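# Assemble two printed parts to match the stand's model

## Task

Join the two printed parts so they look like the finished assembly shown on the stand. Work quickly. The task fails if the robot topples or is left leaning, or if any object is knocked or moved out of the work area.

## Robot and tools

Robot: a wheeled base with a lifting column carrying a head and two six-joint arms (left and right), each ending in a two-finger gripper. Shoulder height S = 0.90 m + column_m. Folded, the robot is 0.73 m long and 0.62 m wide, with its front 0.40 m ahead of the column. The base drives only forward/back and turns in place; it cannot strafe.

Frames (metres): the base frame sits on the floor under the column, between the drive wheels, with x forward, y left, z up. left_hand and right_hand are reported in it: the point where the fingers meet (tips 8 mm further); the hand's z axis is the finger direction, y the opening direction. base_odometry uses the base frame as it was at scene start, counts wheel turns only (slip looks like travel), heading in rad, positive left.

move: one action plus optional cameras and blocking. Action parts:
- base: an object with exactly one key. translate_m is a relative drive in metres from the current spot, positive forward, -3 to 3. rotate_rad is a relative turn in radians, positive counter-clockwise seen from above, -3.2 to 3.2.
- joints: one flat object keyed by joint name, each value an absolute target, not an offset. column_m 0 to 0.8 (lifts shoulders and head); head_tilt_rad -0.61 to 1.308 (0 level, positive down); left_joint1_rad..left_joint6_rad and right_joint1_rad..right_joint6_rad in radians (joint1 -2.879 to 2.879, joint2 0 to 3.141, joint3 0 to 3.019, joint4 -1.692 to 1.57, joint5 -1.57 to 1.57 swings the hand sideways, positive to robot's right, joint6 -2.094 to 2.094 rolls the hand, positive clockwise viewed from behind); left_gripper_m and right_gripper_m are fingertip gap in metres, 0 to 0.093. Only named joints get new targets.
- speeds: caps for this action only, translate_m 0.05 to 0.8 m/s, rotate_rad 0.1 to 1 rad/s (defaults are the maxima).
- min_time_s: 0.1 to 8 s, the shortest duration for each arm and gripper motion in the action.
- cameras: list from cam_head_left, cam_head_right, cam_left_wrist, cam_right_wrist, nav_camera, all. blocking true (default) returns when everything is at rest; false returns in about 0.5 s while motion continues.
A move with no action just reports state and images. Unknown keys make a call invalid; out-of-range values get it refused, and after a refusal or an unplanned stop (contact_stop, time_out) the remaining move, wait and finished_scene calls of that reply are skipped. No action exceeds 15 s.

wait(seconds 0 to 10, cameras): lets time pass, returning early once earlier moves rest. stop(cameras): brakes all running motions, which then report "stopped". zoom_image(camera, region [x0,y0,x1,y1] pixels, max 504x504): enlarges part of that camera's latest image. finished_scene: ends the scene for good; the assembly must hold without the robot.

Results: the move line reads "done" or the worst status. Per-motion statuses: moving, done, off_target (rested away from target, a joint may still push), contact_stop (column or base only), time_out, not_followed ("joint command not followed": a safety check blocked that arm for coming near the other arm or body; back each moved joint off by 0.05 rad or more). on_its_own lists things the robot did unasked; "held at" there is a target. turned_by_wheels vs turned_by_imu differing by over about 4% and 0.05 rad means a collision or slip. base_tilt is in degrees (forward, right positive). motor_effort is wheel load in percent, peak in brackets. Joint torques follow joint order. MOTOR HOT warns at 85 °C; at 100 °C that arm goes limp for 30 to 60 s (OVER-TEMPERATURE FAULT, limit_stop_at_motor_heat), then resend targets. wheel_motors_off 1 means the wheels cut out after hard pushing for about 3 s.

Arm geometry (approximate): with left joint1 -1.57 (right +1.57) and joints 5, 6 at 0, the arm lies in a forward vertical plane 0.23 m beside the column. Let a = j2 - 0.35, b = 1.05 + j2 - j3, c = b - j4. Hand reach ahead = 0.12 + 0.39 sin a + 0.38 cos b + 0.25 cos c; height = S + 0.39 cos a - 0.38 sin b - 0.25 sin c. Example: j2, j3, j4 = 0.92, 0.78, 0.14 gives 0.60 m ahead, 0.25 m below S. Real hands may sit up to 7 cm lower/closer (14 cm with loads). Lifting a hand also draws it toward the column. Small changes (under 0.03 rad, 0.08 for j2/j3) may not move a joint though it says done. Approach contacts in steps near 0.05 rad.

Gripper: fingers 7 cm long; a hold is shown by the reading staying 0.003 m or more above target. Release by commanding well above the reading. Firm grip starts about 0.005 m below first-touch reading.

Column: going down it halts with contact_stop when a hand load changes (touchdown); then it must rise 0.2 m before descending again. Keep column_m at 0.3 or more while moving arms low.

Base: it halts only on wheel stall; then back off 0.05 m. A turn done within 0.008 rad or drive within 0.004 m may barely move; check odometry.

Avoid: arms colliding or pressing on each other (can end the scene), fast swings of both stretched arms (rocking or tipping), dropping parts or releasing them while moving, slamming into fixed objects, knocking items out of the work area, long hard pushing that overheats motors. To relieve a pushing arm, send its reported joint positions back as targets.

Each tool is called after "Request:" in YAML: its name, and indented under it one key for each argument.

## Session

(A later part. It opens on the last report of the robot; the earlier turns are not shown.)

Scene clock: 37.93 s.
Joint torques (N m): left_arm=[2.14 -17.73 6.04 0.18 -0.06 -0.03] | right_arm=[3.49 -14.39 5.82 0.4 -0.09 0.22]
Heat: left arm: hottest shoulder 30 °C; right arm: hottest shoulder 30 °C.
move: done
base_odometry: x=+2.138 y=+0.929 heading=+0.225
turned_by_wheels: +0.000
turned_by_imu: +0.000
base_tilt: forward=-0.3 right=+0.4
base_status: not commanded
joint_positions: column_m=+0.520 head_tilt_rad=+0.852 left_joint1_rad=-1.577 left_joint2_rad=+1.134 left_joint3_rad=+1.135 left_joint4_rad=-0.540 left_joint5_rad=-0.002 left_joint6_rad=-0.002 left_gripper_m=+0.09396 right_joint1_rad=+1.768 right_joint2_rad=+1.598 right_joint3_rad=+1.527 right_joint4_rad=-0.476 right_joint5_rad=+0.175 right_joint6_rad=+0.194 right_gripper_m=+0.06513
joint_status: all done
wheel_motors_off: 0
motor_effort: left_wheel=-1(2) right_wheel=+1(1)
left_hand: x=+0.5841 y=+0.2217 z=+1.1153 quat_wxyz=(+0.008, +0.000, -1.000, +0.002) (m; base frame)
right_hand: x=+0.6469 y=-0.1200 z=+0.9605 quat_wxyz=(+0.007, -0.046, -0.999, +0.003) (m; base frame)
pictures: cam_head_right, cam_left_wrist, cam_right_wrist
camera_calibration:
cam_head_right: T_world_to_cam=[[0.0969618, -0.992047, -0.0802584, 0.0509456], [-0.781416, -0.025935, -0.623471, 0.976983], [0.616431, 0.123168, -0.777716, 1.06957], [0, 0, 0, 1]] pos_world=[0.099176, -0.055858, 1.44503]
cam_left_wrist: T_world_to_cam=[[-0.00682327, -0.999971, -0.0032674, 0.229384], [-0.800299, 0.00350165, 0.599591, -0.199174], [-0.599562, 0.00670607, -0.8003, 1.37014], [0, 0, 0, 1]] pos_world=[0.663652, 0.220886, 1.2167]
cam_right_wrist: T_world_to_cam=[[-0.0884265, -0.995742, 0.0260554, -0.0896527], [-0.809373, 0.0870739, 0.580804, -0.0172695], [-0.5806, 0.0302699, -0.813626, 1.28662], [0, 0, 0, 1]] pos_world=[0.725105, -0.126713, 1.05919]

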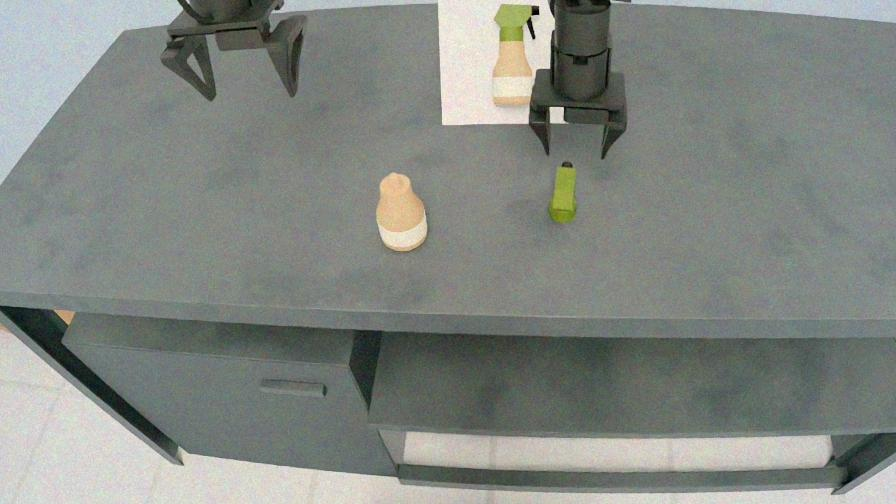

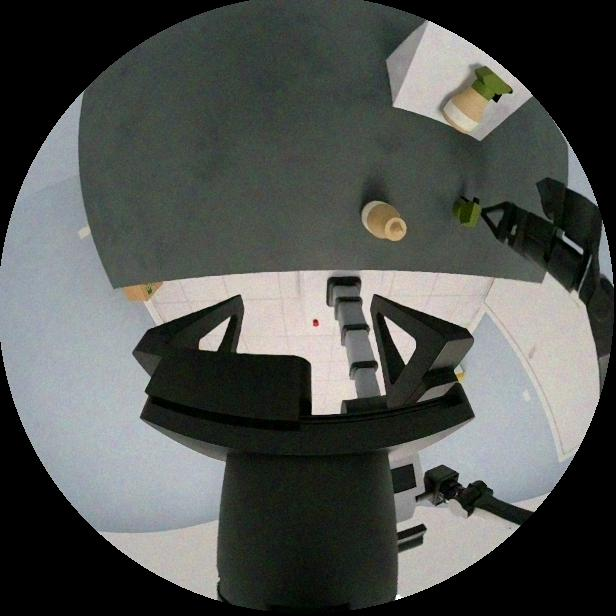

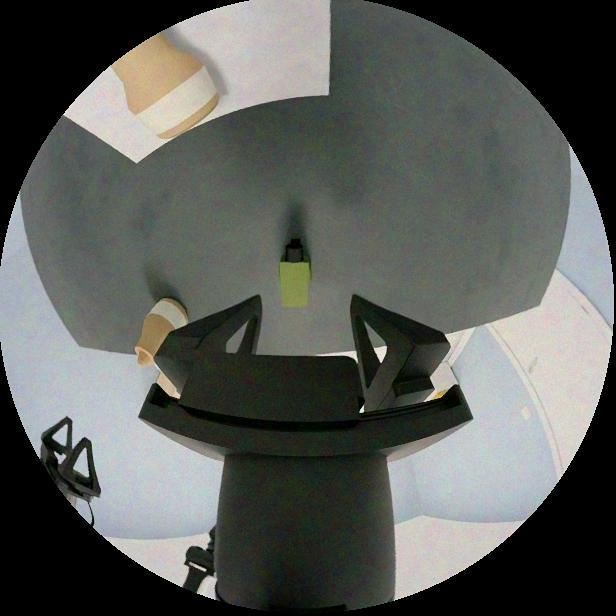

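Request:
move:
  joints: {"right_joint1_rad": 1.793}

Request:
move:
  joints: {"column_m": 0.458}
  cameras: ["cam_head_right", "cam_right_wrist", "cam_left_wrist"]

Request:
zoom_image:
  camera: "cam_right_wrist"
  region: [180, 200, 430, 400]

Request:
zoom_image:
  camera: "cam_head_right"
  region: [360, 110, 660, 260]

Request:
zoom_image:
  camera: "cam_left_wrist"
  region: [340, 120, 560, 300]

Scene clock: 40.27 s.
Joint torques (N m): left_arm=[2.14 -17.79 6.04 0.2 -0.06 -0.03] | right_arm=[4.42 -14.51 5.81 0.4 -0.1 0.22]
Heat: left arm: hottest shoulder 30 °C; right arm: hottest shoulder 30 °C.
move: done
base_odometry: x=+2.138 y=+0.929 heading=+0.225
turned_by_wheels: +0.000
turned_by_imu: +0.000
base_tilt: forward=-0.3 right=+0.4
base_status: not commanded
joint_positions: column_m=+0.520 head_tilt_rad=+0.852 left_joint1_rad=-1.577 left_joint2_rad=+1.134 left_joint3_rad=+1.135 left_joint4_rad=-0.540 left_joint5_rad=-0.002 left_joint6_rad=-0.002 left_gripper_m=+0.09396 right_joint1_rad=+1.784 right_joint2_rad=+1.598 right_joint3_rad=+1.527 right_joint4_rad=-0.476 right_joint5_rad=+0.175 right_joint6_rad=+0.194 right_gripper_m=+0.06513
joint_status: all done
wheel_motors_off: 0
motor_effort: left_wheel=-1(2) right_wheel=+0(2)
left_hand: x=+0.5841 y=+0.2217 z=+1.1153 quat_wxyz=(+0.008, +0.000, -1.000, +0.002) (m; base frame)
right_hand: x=+0.6460 y=-0.1088 z=+0.9620 quat_wxyz=(+0.007, -0.042, -0.999, -0.004) (m; base frame)
pictures: none

Scene clock: 41.67 s.
Joint torques (N m): left_arm=[2.14 -17.73 6 0.18 -0.06 -0.03] | right_arm=[4.48 -14.56 5.82 0.4 -0.1 0.22]
Heat: left arm: hottest shoulder 30 °C; right arm: hottest shoulder 30 °C.
move: done
base_odometry: x=+2.138 y=+0.929 heading=+0.225
turned_by_wheels: +0.000
turned_by_imu: +0.000
base_tilt: forward=-0.2 right=+0.4
base_status: not commanded
joint_positions: column_m=+0.458 head_tilt_rad=+0.852 left_joint1_rad=-1.577 left_joint2_rad=+1.134 left_joint3_rad=+1.135 left_joint4_rad=-0.540 left_joint5_rad=-0.002 left_joint6_rad=-0.002 left_gripper_m=+0.09396 right_joint1_rad=+1.784 right_joint2_rad=+1.598 right_joint3_rad=+1.527 right_joint4_rad=-0.476 right_joint5_rad=+0.175 right_joint6_rad=+0.194 right_gripper_m=+0.06513
joint_status: all done
wheel_motors_off: 0
motor_effort: left_wheel=-1(2) right_wheel=+1(2)
left_hand: x=+0.5841 y=+0.2217 z=+1.0533 quat_wxyz=(+0.008, +0.000, -1.000, +0.002) (m; base frame)
right_hand: x=+0.6460 y=-0.1088 z=+0.9001 quat_wxyz=(+0.007, -0.042, -0.999, -0.004) (m; base frame)
pictures: cam_head_right, cam_left_wrist, cam_right_wrist
camera_calibration:
cam_head_right: T_world_to_cam=[[0.0969669, -0.992046, -0.0802659, 0.0459795], [-0.781464, -0.0259439, -0.623411, 0.938248], [0.61637, 0.123175, -0.777764, 1.02142], [0, 0, 0, 1]] pos_world=[0.0991765, -0.055858, 1.38303]
cam_left_wrist: T_world_to_cam=[[-0.00682327, -0.999971, -0.0032674, 0.229181], [-0.800299, 0.00350165, 0.599591, -0.162], [-0.599562, 0.00670607, -0.8003, 1.32053], [0, 0, 0, 1]] pos_world=[0.663652, 0.220886, 1.1547]
cam_right_wrist: T_world_to_cam=[[-0.0802005, -0.996708, 0.0118716, -0.0695997], [-0.810031, 0.0721108, 0.581937, 0.0138372], [-0.580877, 0.0370552, -0.813147, 1.23706], [0, 0, 0, 1]] pos_world=[0.724207, -0.116208, 0.998687]

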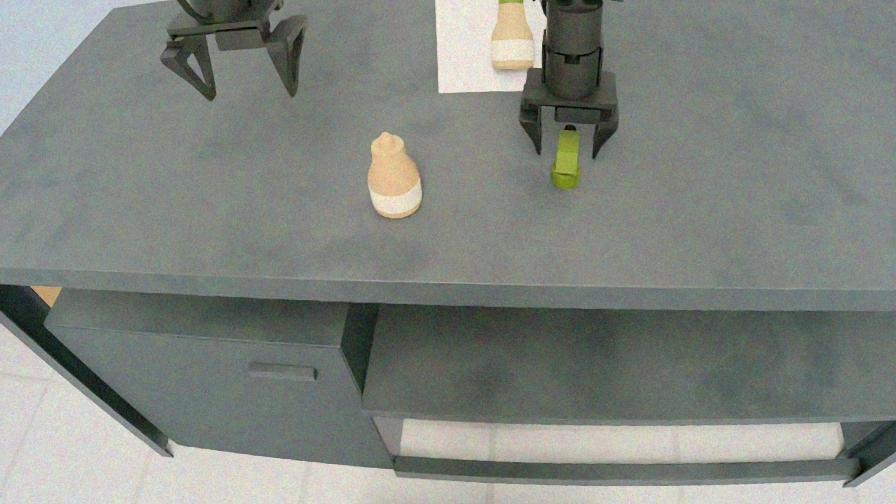

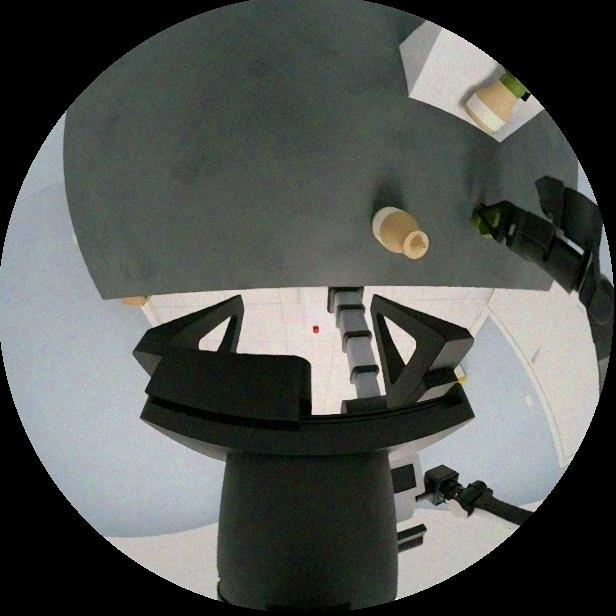

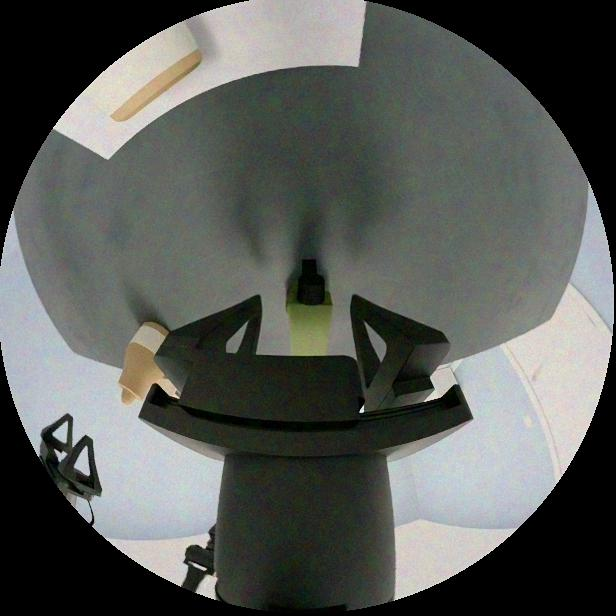

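Scaled by 2.016 from the camera's 616x616 image, which has a finer 880x880 frame.

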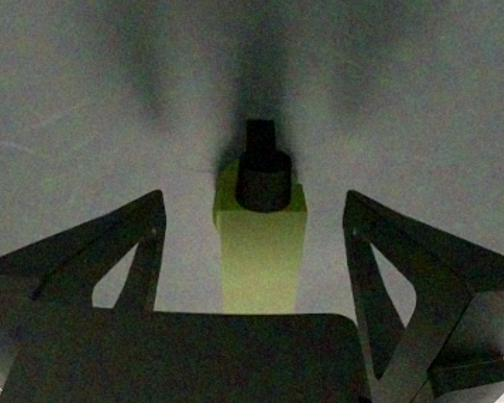

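Scaled by 1.680.

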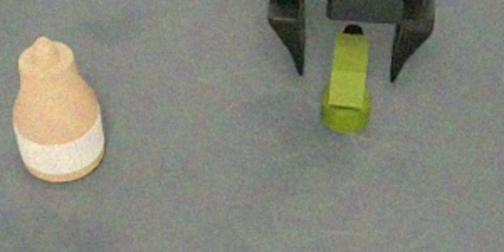

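Scaled by 2.291 from the camera's 616x616 image, which has a finer 880x880 frame.

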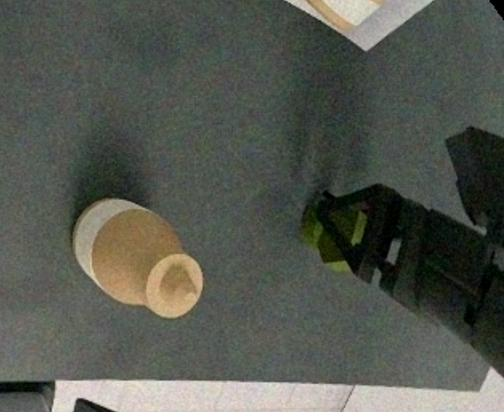

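Request:
move:
  joints: {"right_gripper_m": 0.012}
  cameras: ["cam_head_right", "cam_right_wrist"]

Request:
zoom_image:
  camera: "cam_right_wrist"
  region: [180, 200, 430, 400]

Request:
zoom_image:
  camera: "cam_head_right"
  region: [360, 110, 660, 260]

Scene clock: 43.30 s.
Joint torques (N m): left_arm=[2.2 -17.49 6.02 0.17 -0.06 -0.03] | right_arm=[4.42 -14.51 5.82 0.4 -0.1 0.22]
Heat: left arm: hottest shoulder 30 °C; right arm: hottest shoulder 30 °C.
move: off_target
base_odometry: x=+2.138 y=+0.929 heading=+0.225
turned_by_wheels: +0.000
turned_by_imu: +0.000
base_tilt: forward=-0.3 right=+0.4
base_status: not commanded
joint_positions: column_m=+0.458 head_tilt_rad=+0.852 left_joint1_rad=-1.577 left_joint2_rad=+1.134 left_joint3_rad=+1.135 left_joint4_rad=-0.540 left_joint5_rad=-0.002 left_joint6_rad=-0.002 left_gripper_m=+0.09396 right_joint1_rad=+1.784 right_joint2_rad=+1.598 right_joint3_rad=+1.527 right_joint4_rad=-0.476 right_joint5_rad=+0.175 right_joint6_rad=+0.194 right_gripper_m=+0.02377
joint_status: right_gripper_m off_target (ended at +0.02380, target +0.01200)
wheel_motors_off: 0
motor_effort: left_wheel=-2(2) right_wheel=+1(2)
left_hand: x=+0.5841 y=+0.2217 z=+1.0533 quat_wxyz=(+0.008, +0.000, -1.000, +0.002) (m; base frame)
right_hand: x=+0.6460 y=-0.1088 z=+0.9001 quat_wxyz=(+0.007, -0.042, -0.999, -0.004) (m; base frame)
pictures: cam_head_right, cam_right_wrist
camera_calibration:
cam_head_right: T_world_to_cam=[[0.0969669, -0.992046, -0.0802659, 0.0459795], [-0.781464, -0.0259439, -0.623411, 0.938248], [0.61637, 0.123175, -0.777764, 1.02142], [0, 0, 0, 1]] pos_world=[0.0991765, -0.055858, 1.38303]
cam_right_wrist: T_world_to_cam=[[-0.0802005, -0.996708, 0.0118716, -0.0695997], [-0.810031, 0.0721108, 0.581937, 0.0138372], [-0.580877, 0.0370552, -0.813147, 1.23706], [0, 0, 0, 1]] pos_world=[0.724207, -0.116208, 0.998687]

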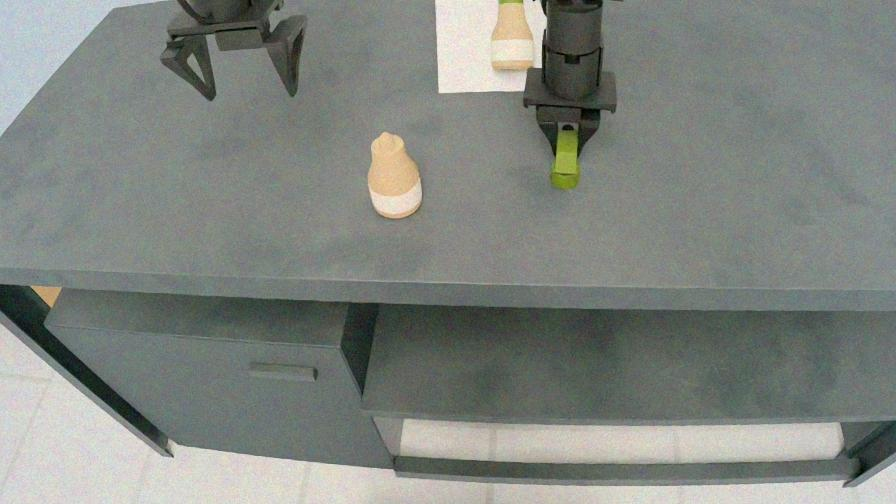

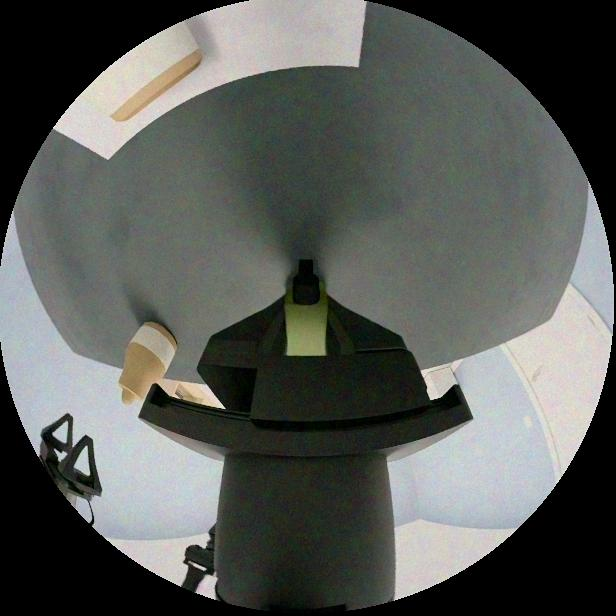

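Scaled by 2.016 from the camera's 616x616 image, which has a finer 880x880 frame.

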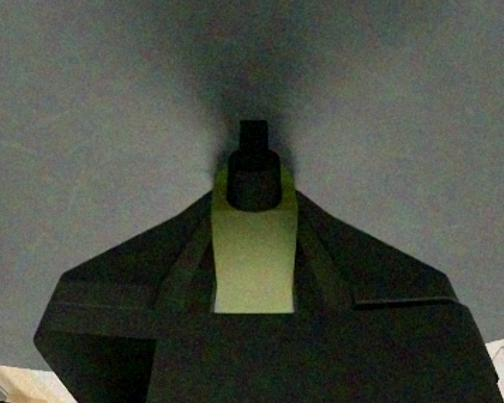

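Scaled by 1.680.

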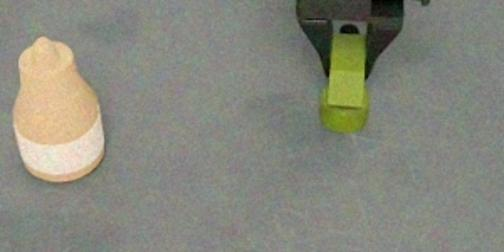

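Request:
move:
  joints: {"column_m": 0.6}
  cameras: ["cam_head_left", "cam_head_right", "cam_left_wrist", "cam_right_wrist"]

Request:
zoom_image:
  camera: "cam_left_wrist"
  region: [340, 150, 420, 250]

Request:
zoom_image:
  camera: "cam_left_wrist"
  region: [440, 150, 540, 260]

Request:
zoom_image:
  camera: "cam_right_wrist"
  region: [100, 200, 350, 400]

Request:
zoom_image:
  camera: "cam_head_right"
  region: [370, 180, 450, 270]

Scene clock: 47.23 s.
Joint torques (N m): left_arm=[2.08 -17.73 6.06 0.18 -0.05 -0.03] | right_arm=[4.42 -14.45 5.81 0.4 -0.1 0.22]
Heat: left arm: hottest shoulder 30 °C; right arm: hottest shoulder 31 °C.
move: done
base_odometry: x=+2.138 y=+0.929 heading=+0.225
turned_by_wheels: +0.000
turned_by_imu: +0.000
base_tilt: forward=-0.3 right=+0.4
base_status: not commanded
joint_positions: column_m=+0.600 head_tilt_rad=+0.852 left_joint1_rad=-1.577 left_joint2_rad=+1.134 left_joint3_rad=+1.135 left_joint4_rad=-0.540 left_joint5_rad=-0.002 left_joint6_rad=-0.002 left_gripper_m=+0.09396 right_joint1_rad=+1.784 right_joint2_rad=+1.598 right_joint3_rad=+1.527 right_joint4_rad=-0.476 right_joint5_rad=+0.175 right_joint6_rad=+0.194 right_gripper_m=+0.02377
joint_status: all done
wheel_motors_off: 0
motor_effort: left_wheel=-2(2) right_wheel=+1(2)
left_hand: x=+0.5841 y=+0.2217 z=+1.1951 quat_wxyz=(+0.008, +0.000, -1.000, +0.002) (m; base frame)
right_hand: x=+0.6458 y=-0.1087 z=+1.0417 quat_wxyz=(+0.007, -0.042, -0.999, -0.004) (m; base frame)
pictures: cam_head_left, cam_head_right, cam_left_wrist, cam_right_wrist
camera_calibration:
cam_head_left: T_world_to_cam=[[0.093611, -0.992281, -0.0813409, 0.178675], [-0.781701, -0.0226557, -0.623241, 1.0266], [0.616587, 0.121927, -0.777788, 1.13192], [0, 0, 0, 1]] pos_world=[0.0878369, 0.0625429, 1.53474]
cam_head_right: T_world_to_cam=[[0.0969543, -0.992046, -0.0802784, 0.0573813], [-0.781552, -0.0259437, -0.6233, 1.02649], [0.61626, 0.123173, -0.777851, 1.13185], [0, 0, 0, 1]] pos_world=[0.0991773, -0.055858, 1.52483]
cam_left_wrist: T_world_to_cam=[[-0.00682327, -0.999971, -0.0032674, 0.229644], [-0.800299, 0.00350165, 0.599591, -0.247022], [-0.599562, 0.00670607, -0.8003, 1.43401], [0, 0, 0, 1]] pos_world=[0.663652, 0.220886, 1.2965]
cam_right_wrist: T_world_to_cam=[[-0.0801353, -0.996712, 0.0119806, -0.0714605], [-0.809825, 0.072108, 0.582223, -0.0691213], [-0.581172, 0.0369545, -0.812941, 1.35211], [0, 0, 0, 1]] pos_world=[0.724107, -0.116208, 1.14029]

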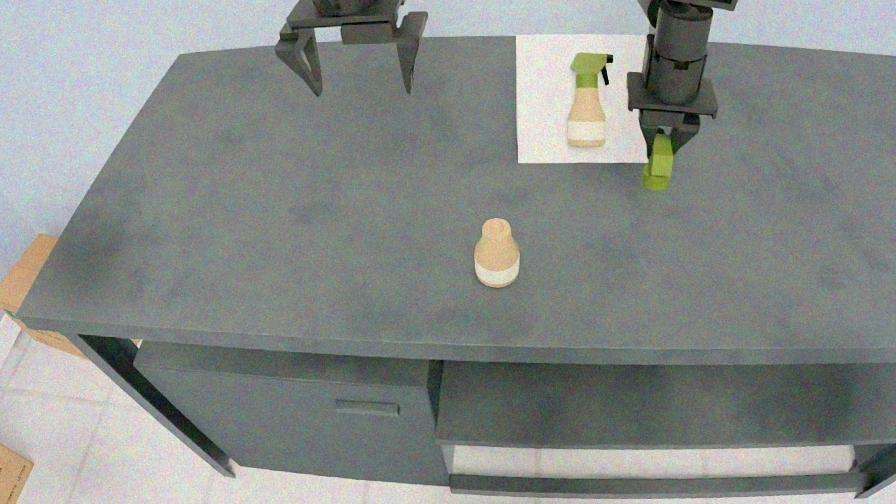

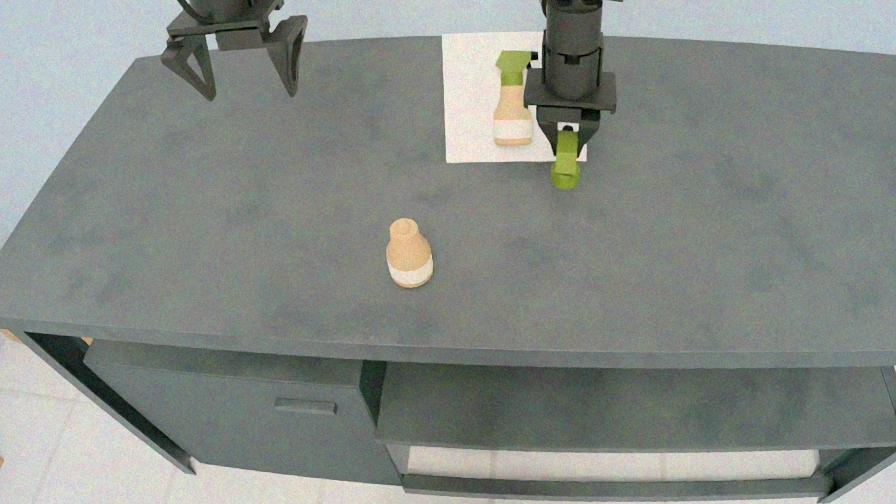

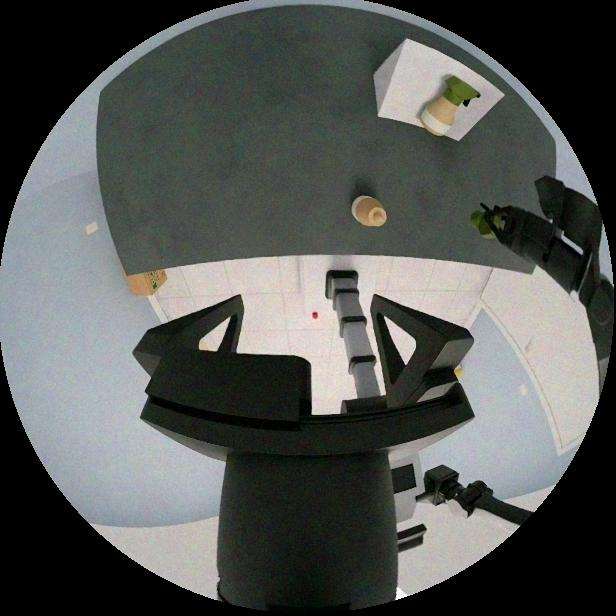

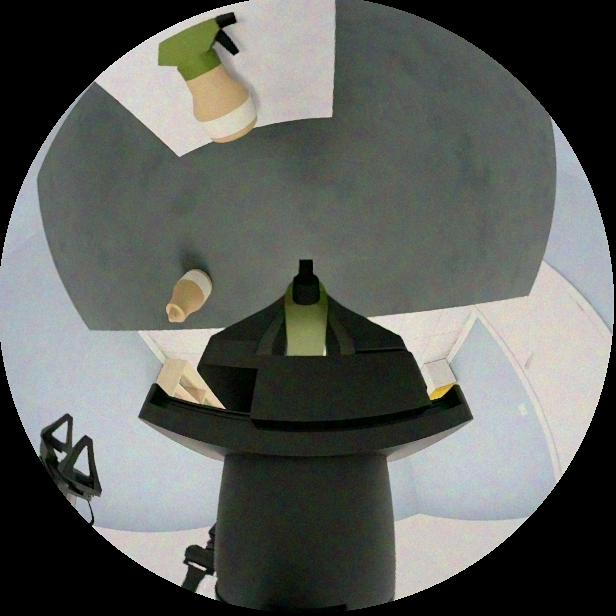

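Scaled by 5.040 from the camera's 616x616 image, which has a finer 880x880 frame.

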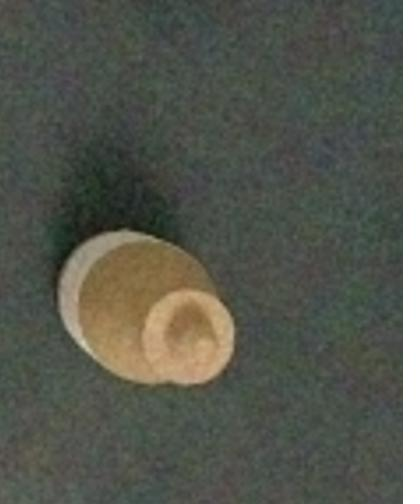

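Scaled by 4.582 from the camera's 616x616 image, which has a finer 880x880 frame.

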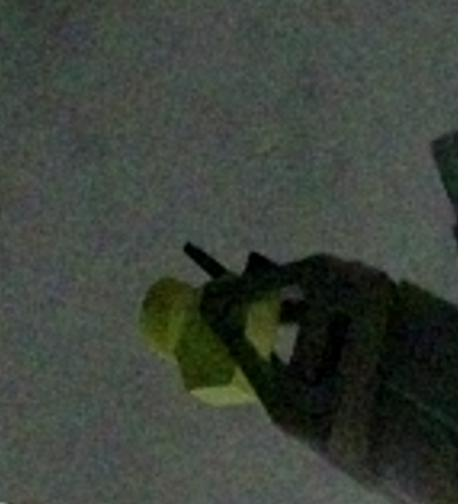

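Scaled by 2.016 from the camera's 616x616 image, which has a finer 880x880 frame.

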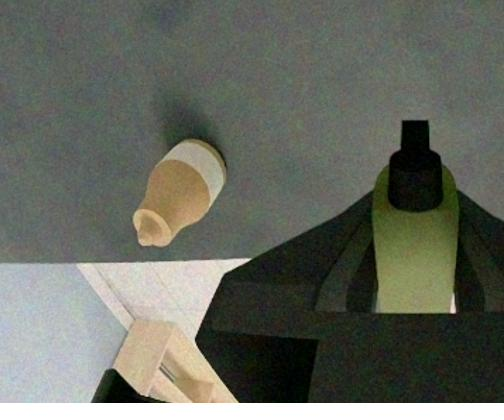

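Scaled by 5.600.

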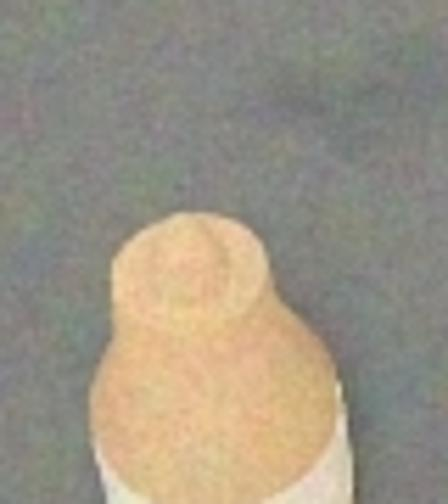

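Request:
move:
  joints: {"column_m": 0.63, "right_joint1_rad": 2.111, "right_joint2_rad": 1.776, "right_joint3_rad": 1.675, "right_joint4_rad": -0.48, "right_joint5_rad": 0.462, "right_joint6_rad": 0.376}
  cameras: ["cam_head_left", "cam_head_right", "cam_left_wrist", "cam_right_wrist"]

Request:
zoom_image:
  camera: "cam_right_wrist"
  region: [230, 200, 380, 370]

Request:
zoom_image:
  camera: "cam_left_wrist"
  region: [330, 120, 480, 270]

Request:
zoom_image:
  camera: "cam_head_right"
  region: [350, 110, 500, 290]

Request:
zoom_image:
  camera: "cam_head_left"
  region: [430, 110, 580, 290]

Scene clock: 53.07 s.
Joint torques (N m): left_arm=[2.14 -17.67 6 0.18 -0.06 -0.03] | right_arm=[8.64 -14.86 4.44 0.47 0.04 0.23]
Heat: left arm: hottest shoulder 30 °C; right arm: hottest shoulder 31 °C.
move: done
base_odometry: x=+2.138 y=+0.929 heading=+0.225
turned_by_wheels: +0.000
turned_by_imu: +0.000
base_tilt: forward=-0.3 right=+0.4
base_status: not commanded
joint_positions: column_m=+0.630 head_tilt_rad=+0.852 left_joint1_rad=-1.577 left_joint2_rad=+1.134 left_joint3_rad=+1.135 left_joint4_rad=-0.540 left_joint5_rad=-0.002 left_joint6_rad=-0.002 left_gripper_m=+0.09396 right_joint1_rad=+2.108 right_joint2_rad=+1.794 right_joint3_rad=+1.668 right_joint4_rad=-0.476 right_joint5_rad=+0.460 right_joint6_rad=+0.364 right_gripper_m=+0.02377
joint_status: all done
wheel_motors_off: 0
motor_effort: left_wheel=+1(5) right_wheel=+0(3)
left_hand: x=+0.5841 y=+0.2217 z=+1.2251 quat_wxyz=(+0.008, +0.000, -1.000, +0.002) (m; base frame)
right_hand: x=+0.6034 y=+0.0873 z=+1.0538 quat_wxyz=(+0.004, -0.035, -0.999, +0.002) (m; base frame)
pictures: cam_head_left, cam_head_right, cam_left_wrist, cam_right_wrist
camera_calibration:
cam_head_left: T_world_to_cam=[[0.093611, -0.992281, -0.0813409, 0.181115], [-0.781701, -0.0226557, -0.623241, 1.04529], [0.616587, 0.121927, -0.777788, 1.15525], [0, 0, 0, 1]] pos_world=[0.0878369, 0.0625429, 1.56474]
cam_head_right: T_world_to_cam=[[0.0969543, -0.992046, -0.0802784, 0.0597897], [-0.781552, -0.0259437, -0.6233, 1.04519], [0.61626, 0.123173, -0.777851, 1.15519], [0, 0, 0, 1]] pos_world=[0.0991773, -0.055858, 1.55483]
cam_left_wrist: T_world_to_cam=[[-0.00682327, -0.999971, -0.0032674, 0.229742], [-0.800299, 0.00350165, 0.599591, -0.26501], [-0.599562, 0.00670607, -0.8003, 1.45802], [0, 0, 0, 1]] pos_world=[0.663652, 0.220886, 1.3265]
cam_right_wrist: T_world_to_cam=[[-0.0668176, -0.997517, 0.0222361, 0.101585], [-0.814213, 0.0673933, 0.576641, -0.115735], [-0.576708, 0.0204248, -0.816695, 1.33283], [0, 0, 0, 1]] pos_world=[0.68121, 0.0819101, 1.153]

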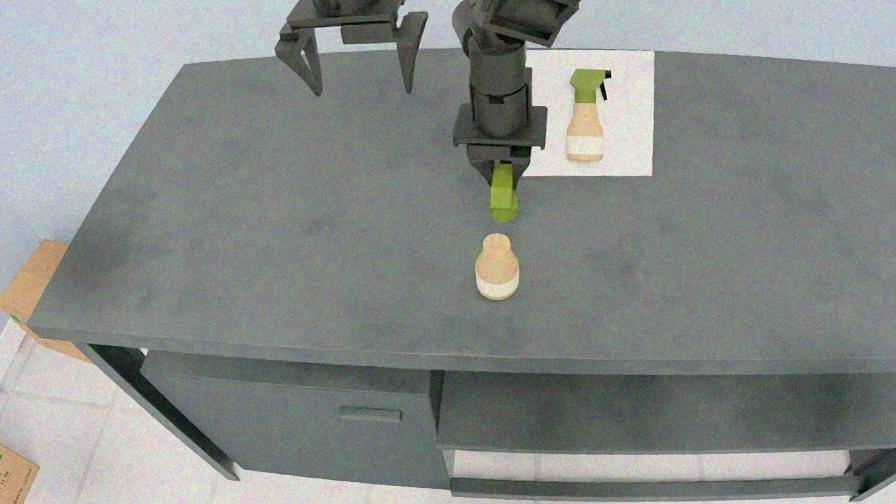

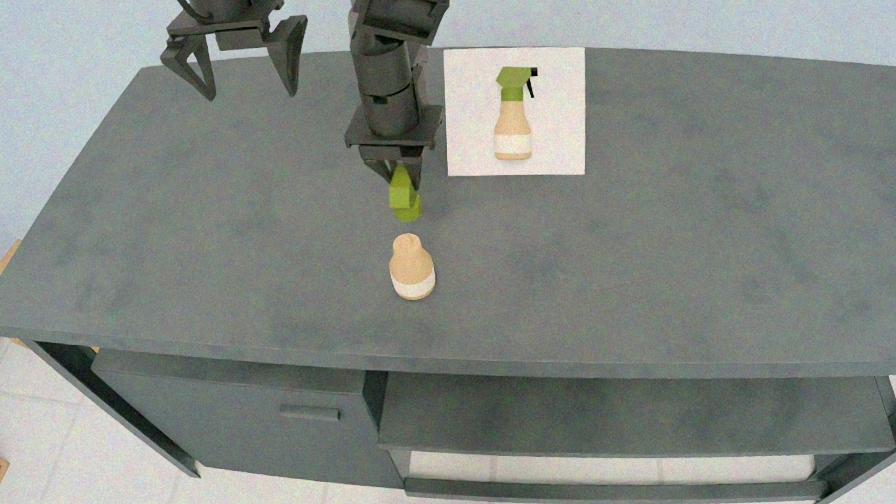

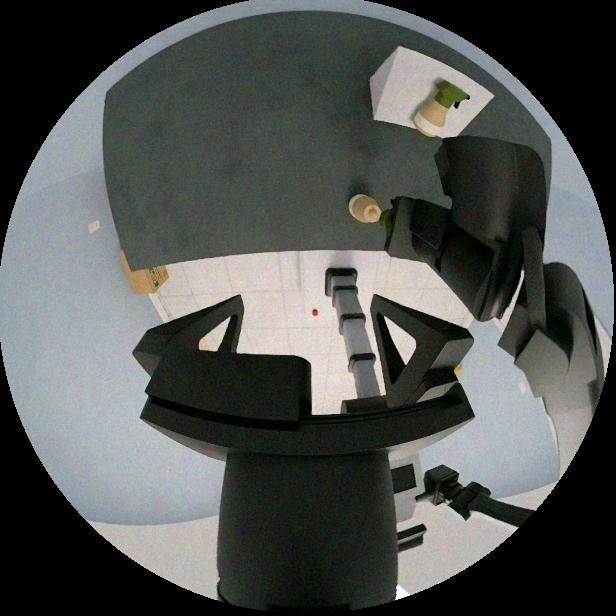

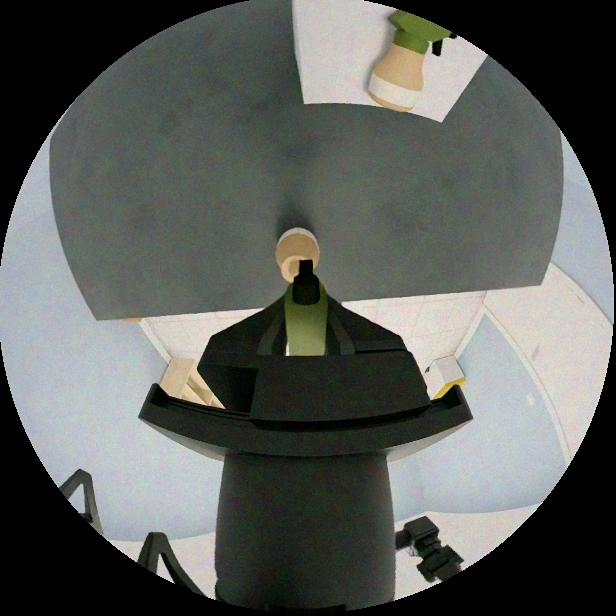

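Scaled by 2.965 from the camera's 616x616 image, which has a finer 880x880 frame.

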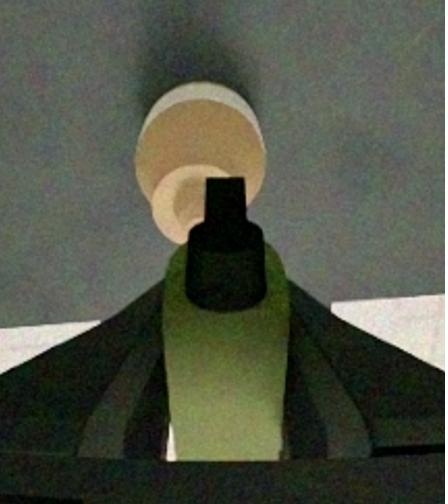

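Scaled by 3.360 from the camera's 616x616 image, which has a finer 880x880 frame.

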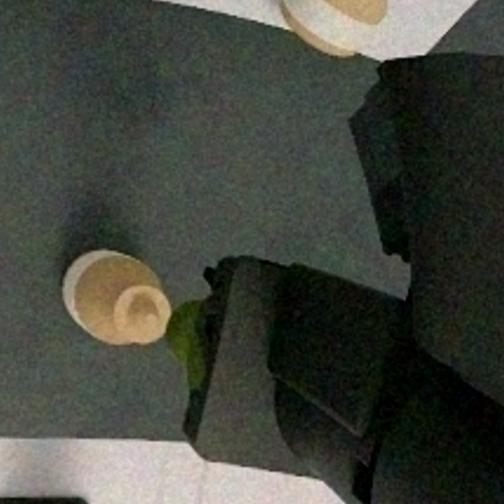

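Scaled by 2.800.

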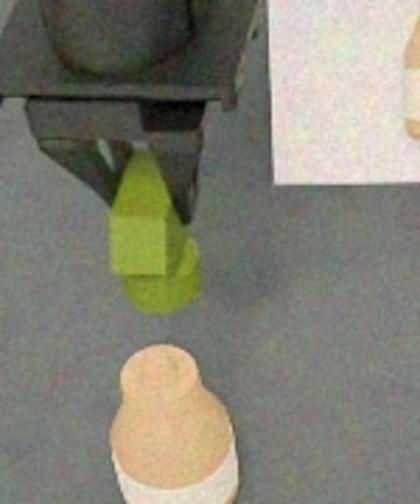

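Scaled by 2.800.

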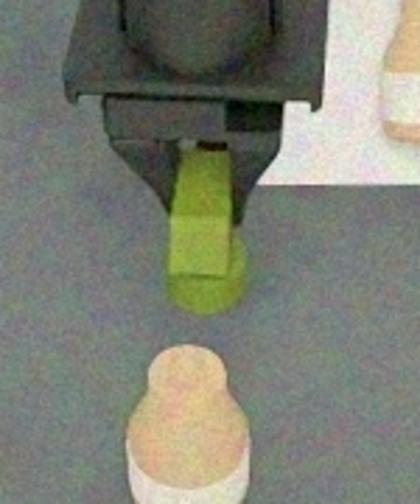

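Request:
move:
  joints: {"column_m": 0.6, "right_joint1_rad": 2.134, "right_joint5_rad": 0.475}
  cameras: ["cam_head_left", "cam_head_right", "cam_left_wrist", "cam_right_wrist"]

Request:
zoom_image:
  camera: "cam_right_wrist"
  region: [230, 200, 380, 370]

Request:
zoom_image:
  camera: "cam_left_wrist"
  region: [340, 160, 440, 260]

Request:
zoom_image:
  camera: "cam_head_right"
  region: [350, 120, 470, 270]

Request:
zoom_image:
  camera: "cam_head_left"
  region: [440, 120, 560, 270]

Scene clock: 57.73 s.
Joint torques (N m): left_arm=[2.14 -17.67 6.02 0.2 -0.06 -0.03] | right_arm=[9.76 -14.68 4.46 0.46 0.06 0.22]
Heat: left arm: hottest shoulder 31 °C; right arm: hottest shoulder 31 °C.
move: done
base_odometry: x=+2.138 y=+0.929 heading=+0.225
turned_by_wheels: +0.000
turned_by_imu: +0.000
base_tilt: forward=-0.3 right=+0.4
base_status: not commanded
joint_positions: column_m=+0.600 head_tilt_rad=+0.852 left_joint1_rad=-1.577 left_joint2_rad=+1.134 left_joint3_rad=+1.135 left_joint4_rad=-0.540 left_joint5_rad=-0.002 left_joint6_rad=-0.002 left_gripper_m=+0.09396 right_joint1_rad=+2.118 right_joint2_rad=+1.793 right_joint3_rad=+1.668 right_joint4_rad=-0.476 right_joint5_rad=+0.473 right_joint6_rad=+0.364 right_gripper_m=+0.02377
joint_status: all done
wheel_motors_off: 0
motor_effort: left_wheel=-1(1) right_wheel=+1(1)
left_hand: x=+0.5841 y=+0.2217 z=+1.1953 quat_wxyz=(+0.008, +0.000, -1.000, +0.002) (m; base frame)
right_hand: x=+0.6028 y=+0.0921 z=+1.0271 quat_wxyz=(+0.002, -0.032, -0.999, +0.003) (m; base frame)
pictures: cam_head_left, cam_head_right, cam_left_wrist, cam_right_wrist
camera_calibration:
cam_head_left: T_world_to_cam=[[0.093611, -0.992281, -0.0813409, 0.178683], [-0.781701, -0.0226557, -0.623241, 1.02666], [0.616587, 0.121927, -0.777788, 1.132], [0, 0, 0, 1]] pos_world=[0.0878369, 0.0625429, 1.53484]
cam_head_right: T_world_to_cam=[[0.0969543, -0.992046, -0.0802784, 0.0573974], [-0.781552, -0.0259437, -0.6233, 1.02661], [0.61626, 0.123173, -0.777851, 1.13201], [0, 0, 0, 1]] pos_world=[0.0991773, -0.055858, 1.52503]
cam_left_wrist: T_world_to_cam=[[-0.00682327, -0.999971, -0.0032674, 0.229645], [-0.800299, 0.00350165, 0.599591, -0.247082], [-0.599562, 0.00670607, -0.8003, 1.43409], [0, 0, 0, 1]] pos_world=[0.663652, 0.220886, 1.2966]
cam_right_wrist: T_world_to_cam=[[-0.0619332, -0.99777, 0.0248674, 0.101334], [-0.817008, 0.0649927, 0.572952, -0.0954336], [-0.573291, 0.0151679, -0.819212, 1.31156], [0, 0, 0, 1]] pos_world=[0.68021, 0.0874166, 1.1266]

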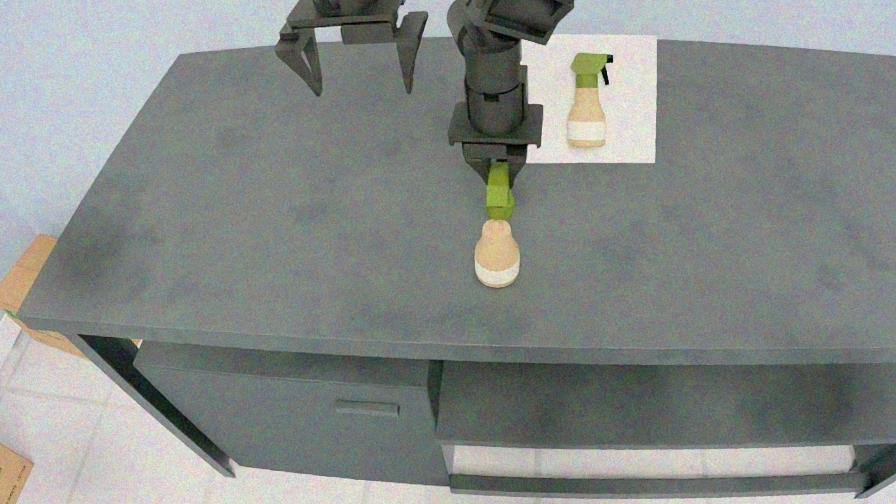

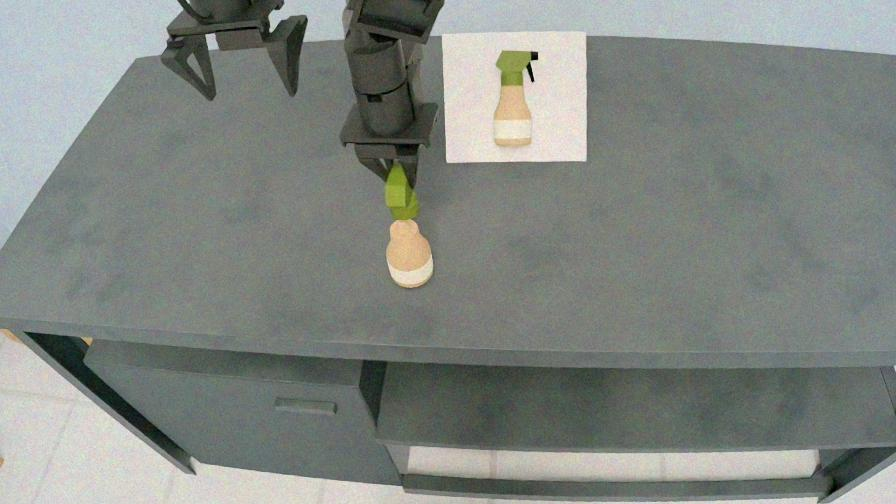

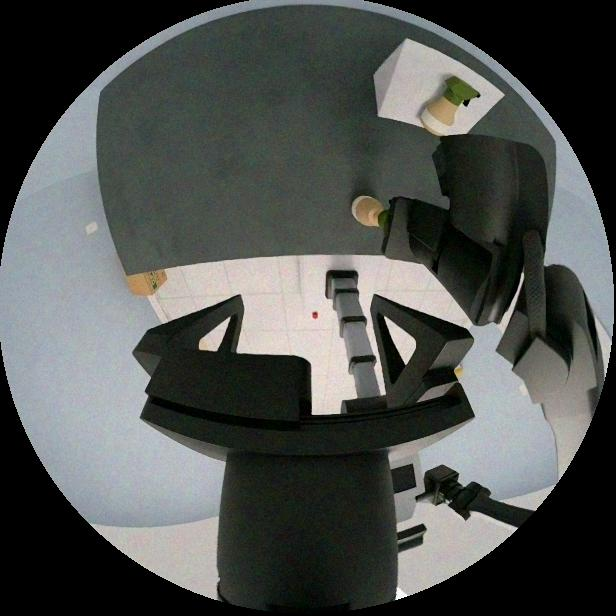

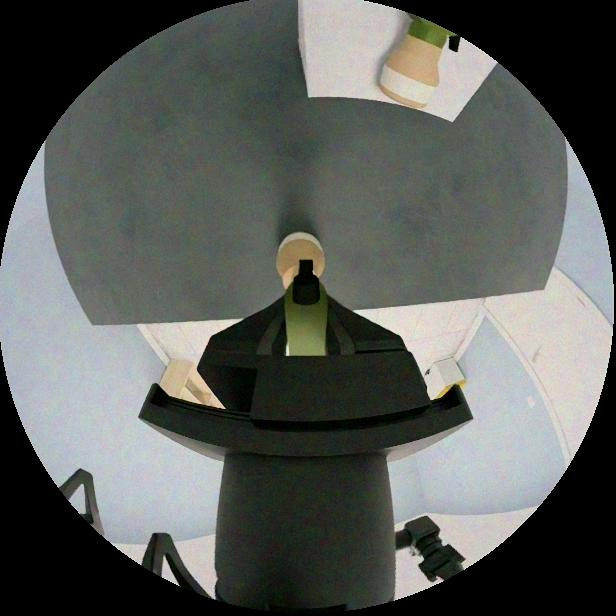

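Scaled by 2.965 from the camera's 616x616 image, which has a finer 880x880 frame.

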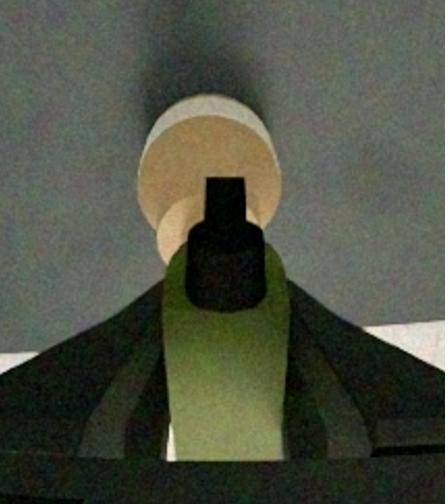

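Scaled by 5.040 from the camera's 616x616 image, which has a finer 880x880 frame.

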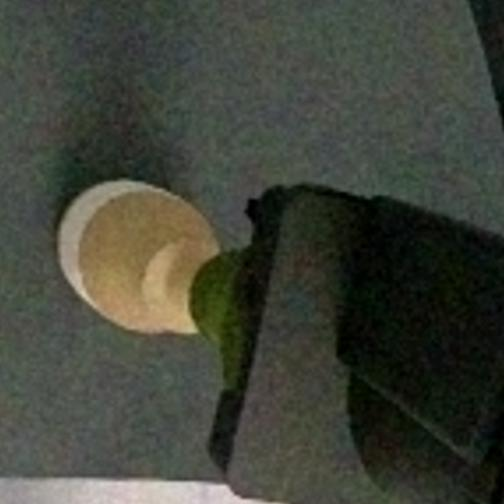

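Scaled by 3.360.

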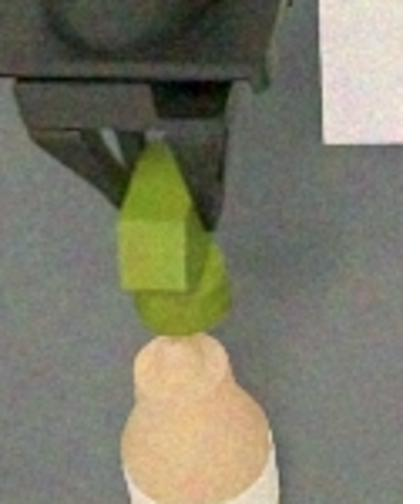

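Scaled by 3.360.

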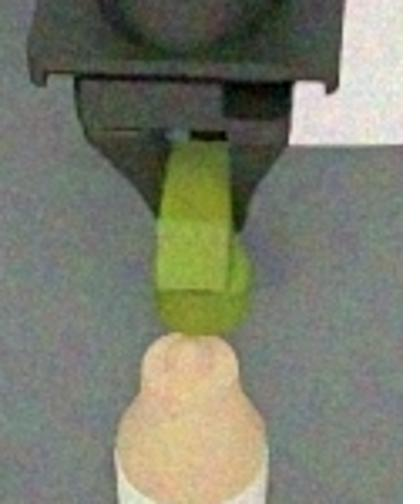

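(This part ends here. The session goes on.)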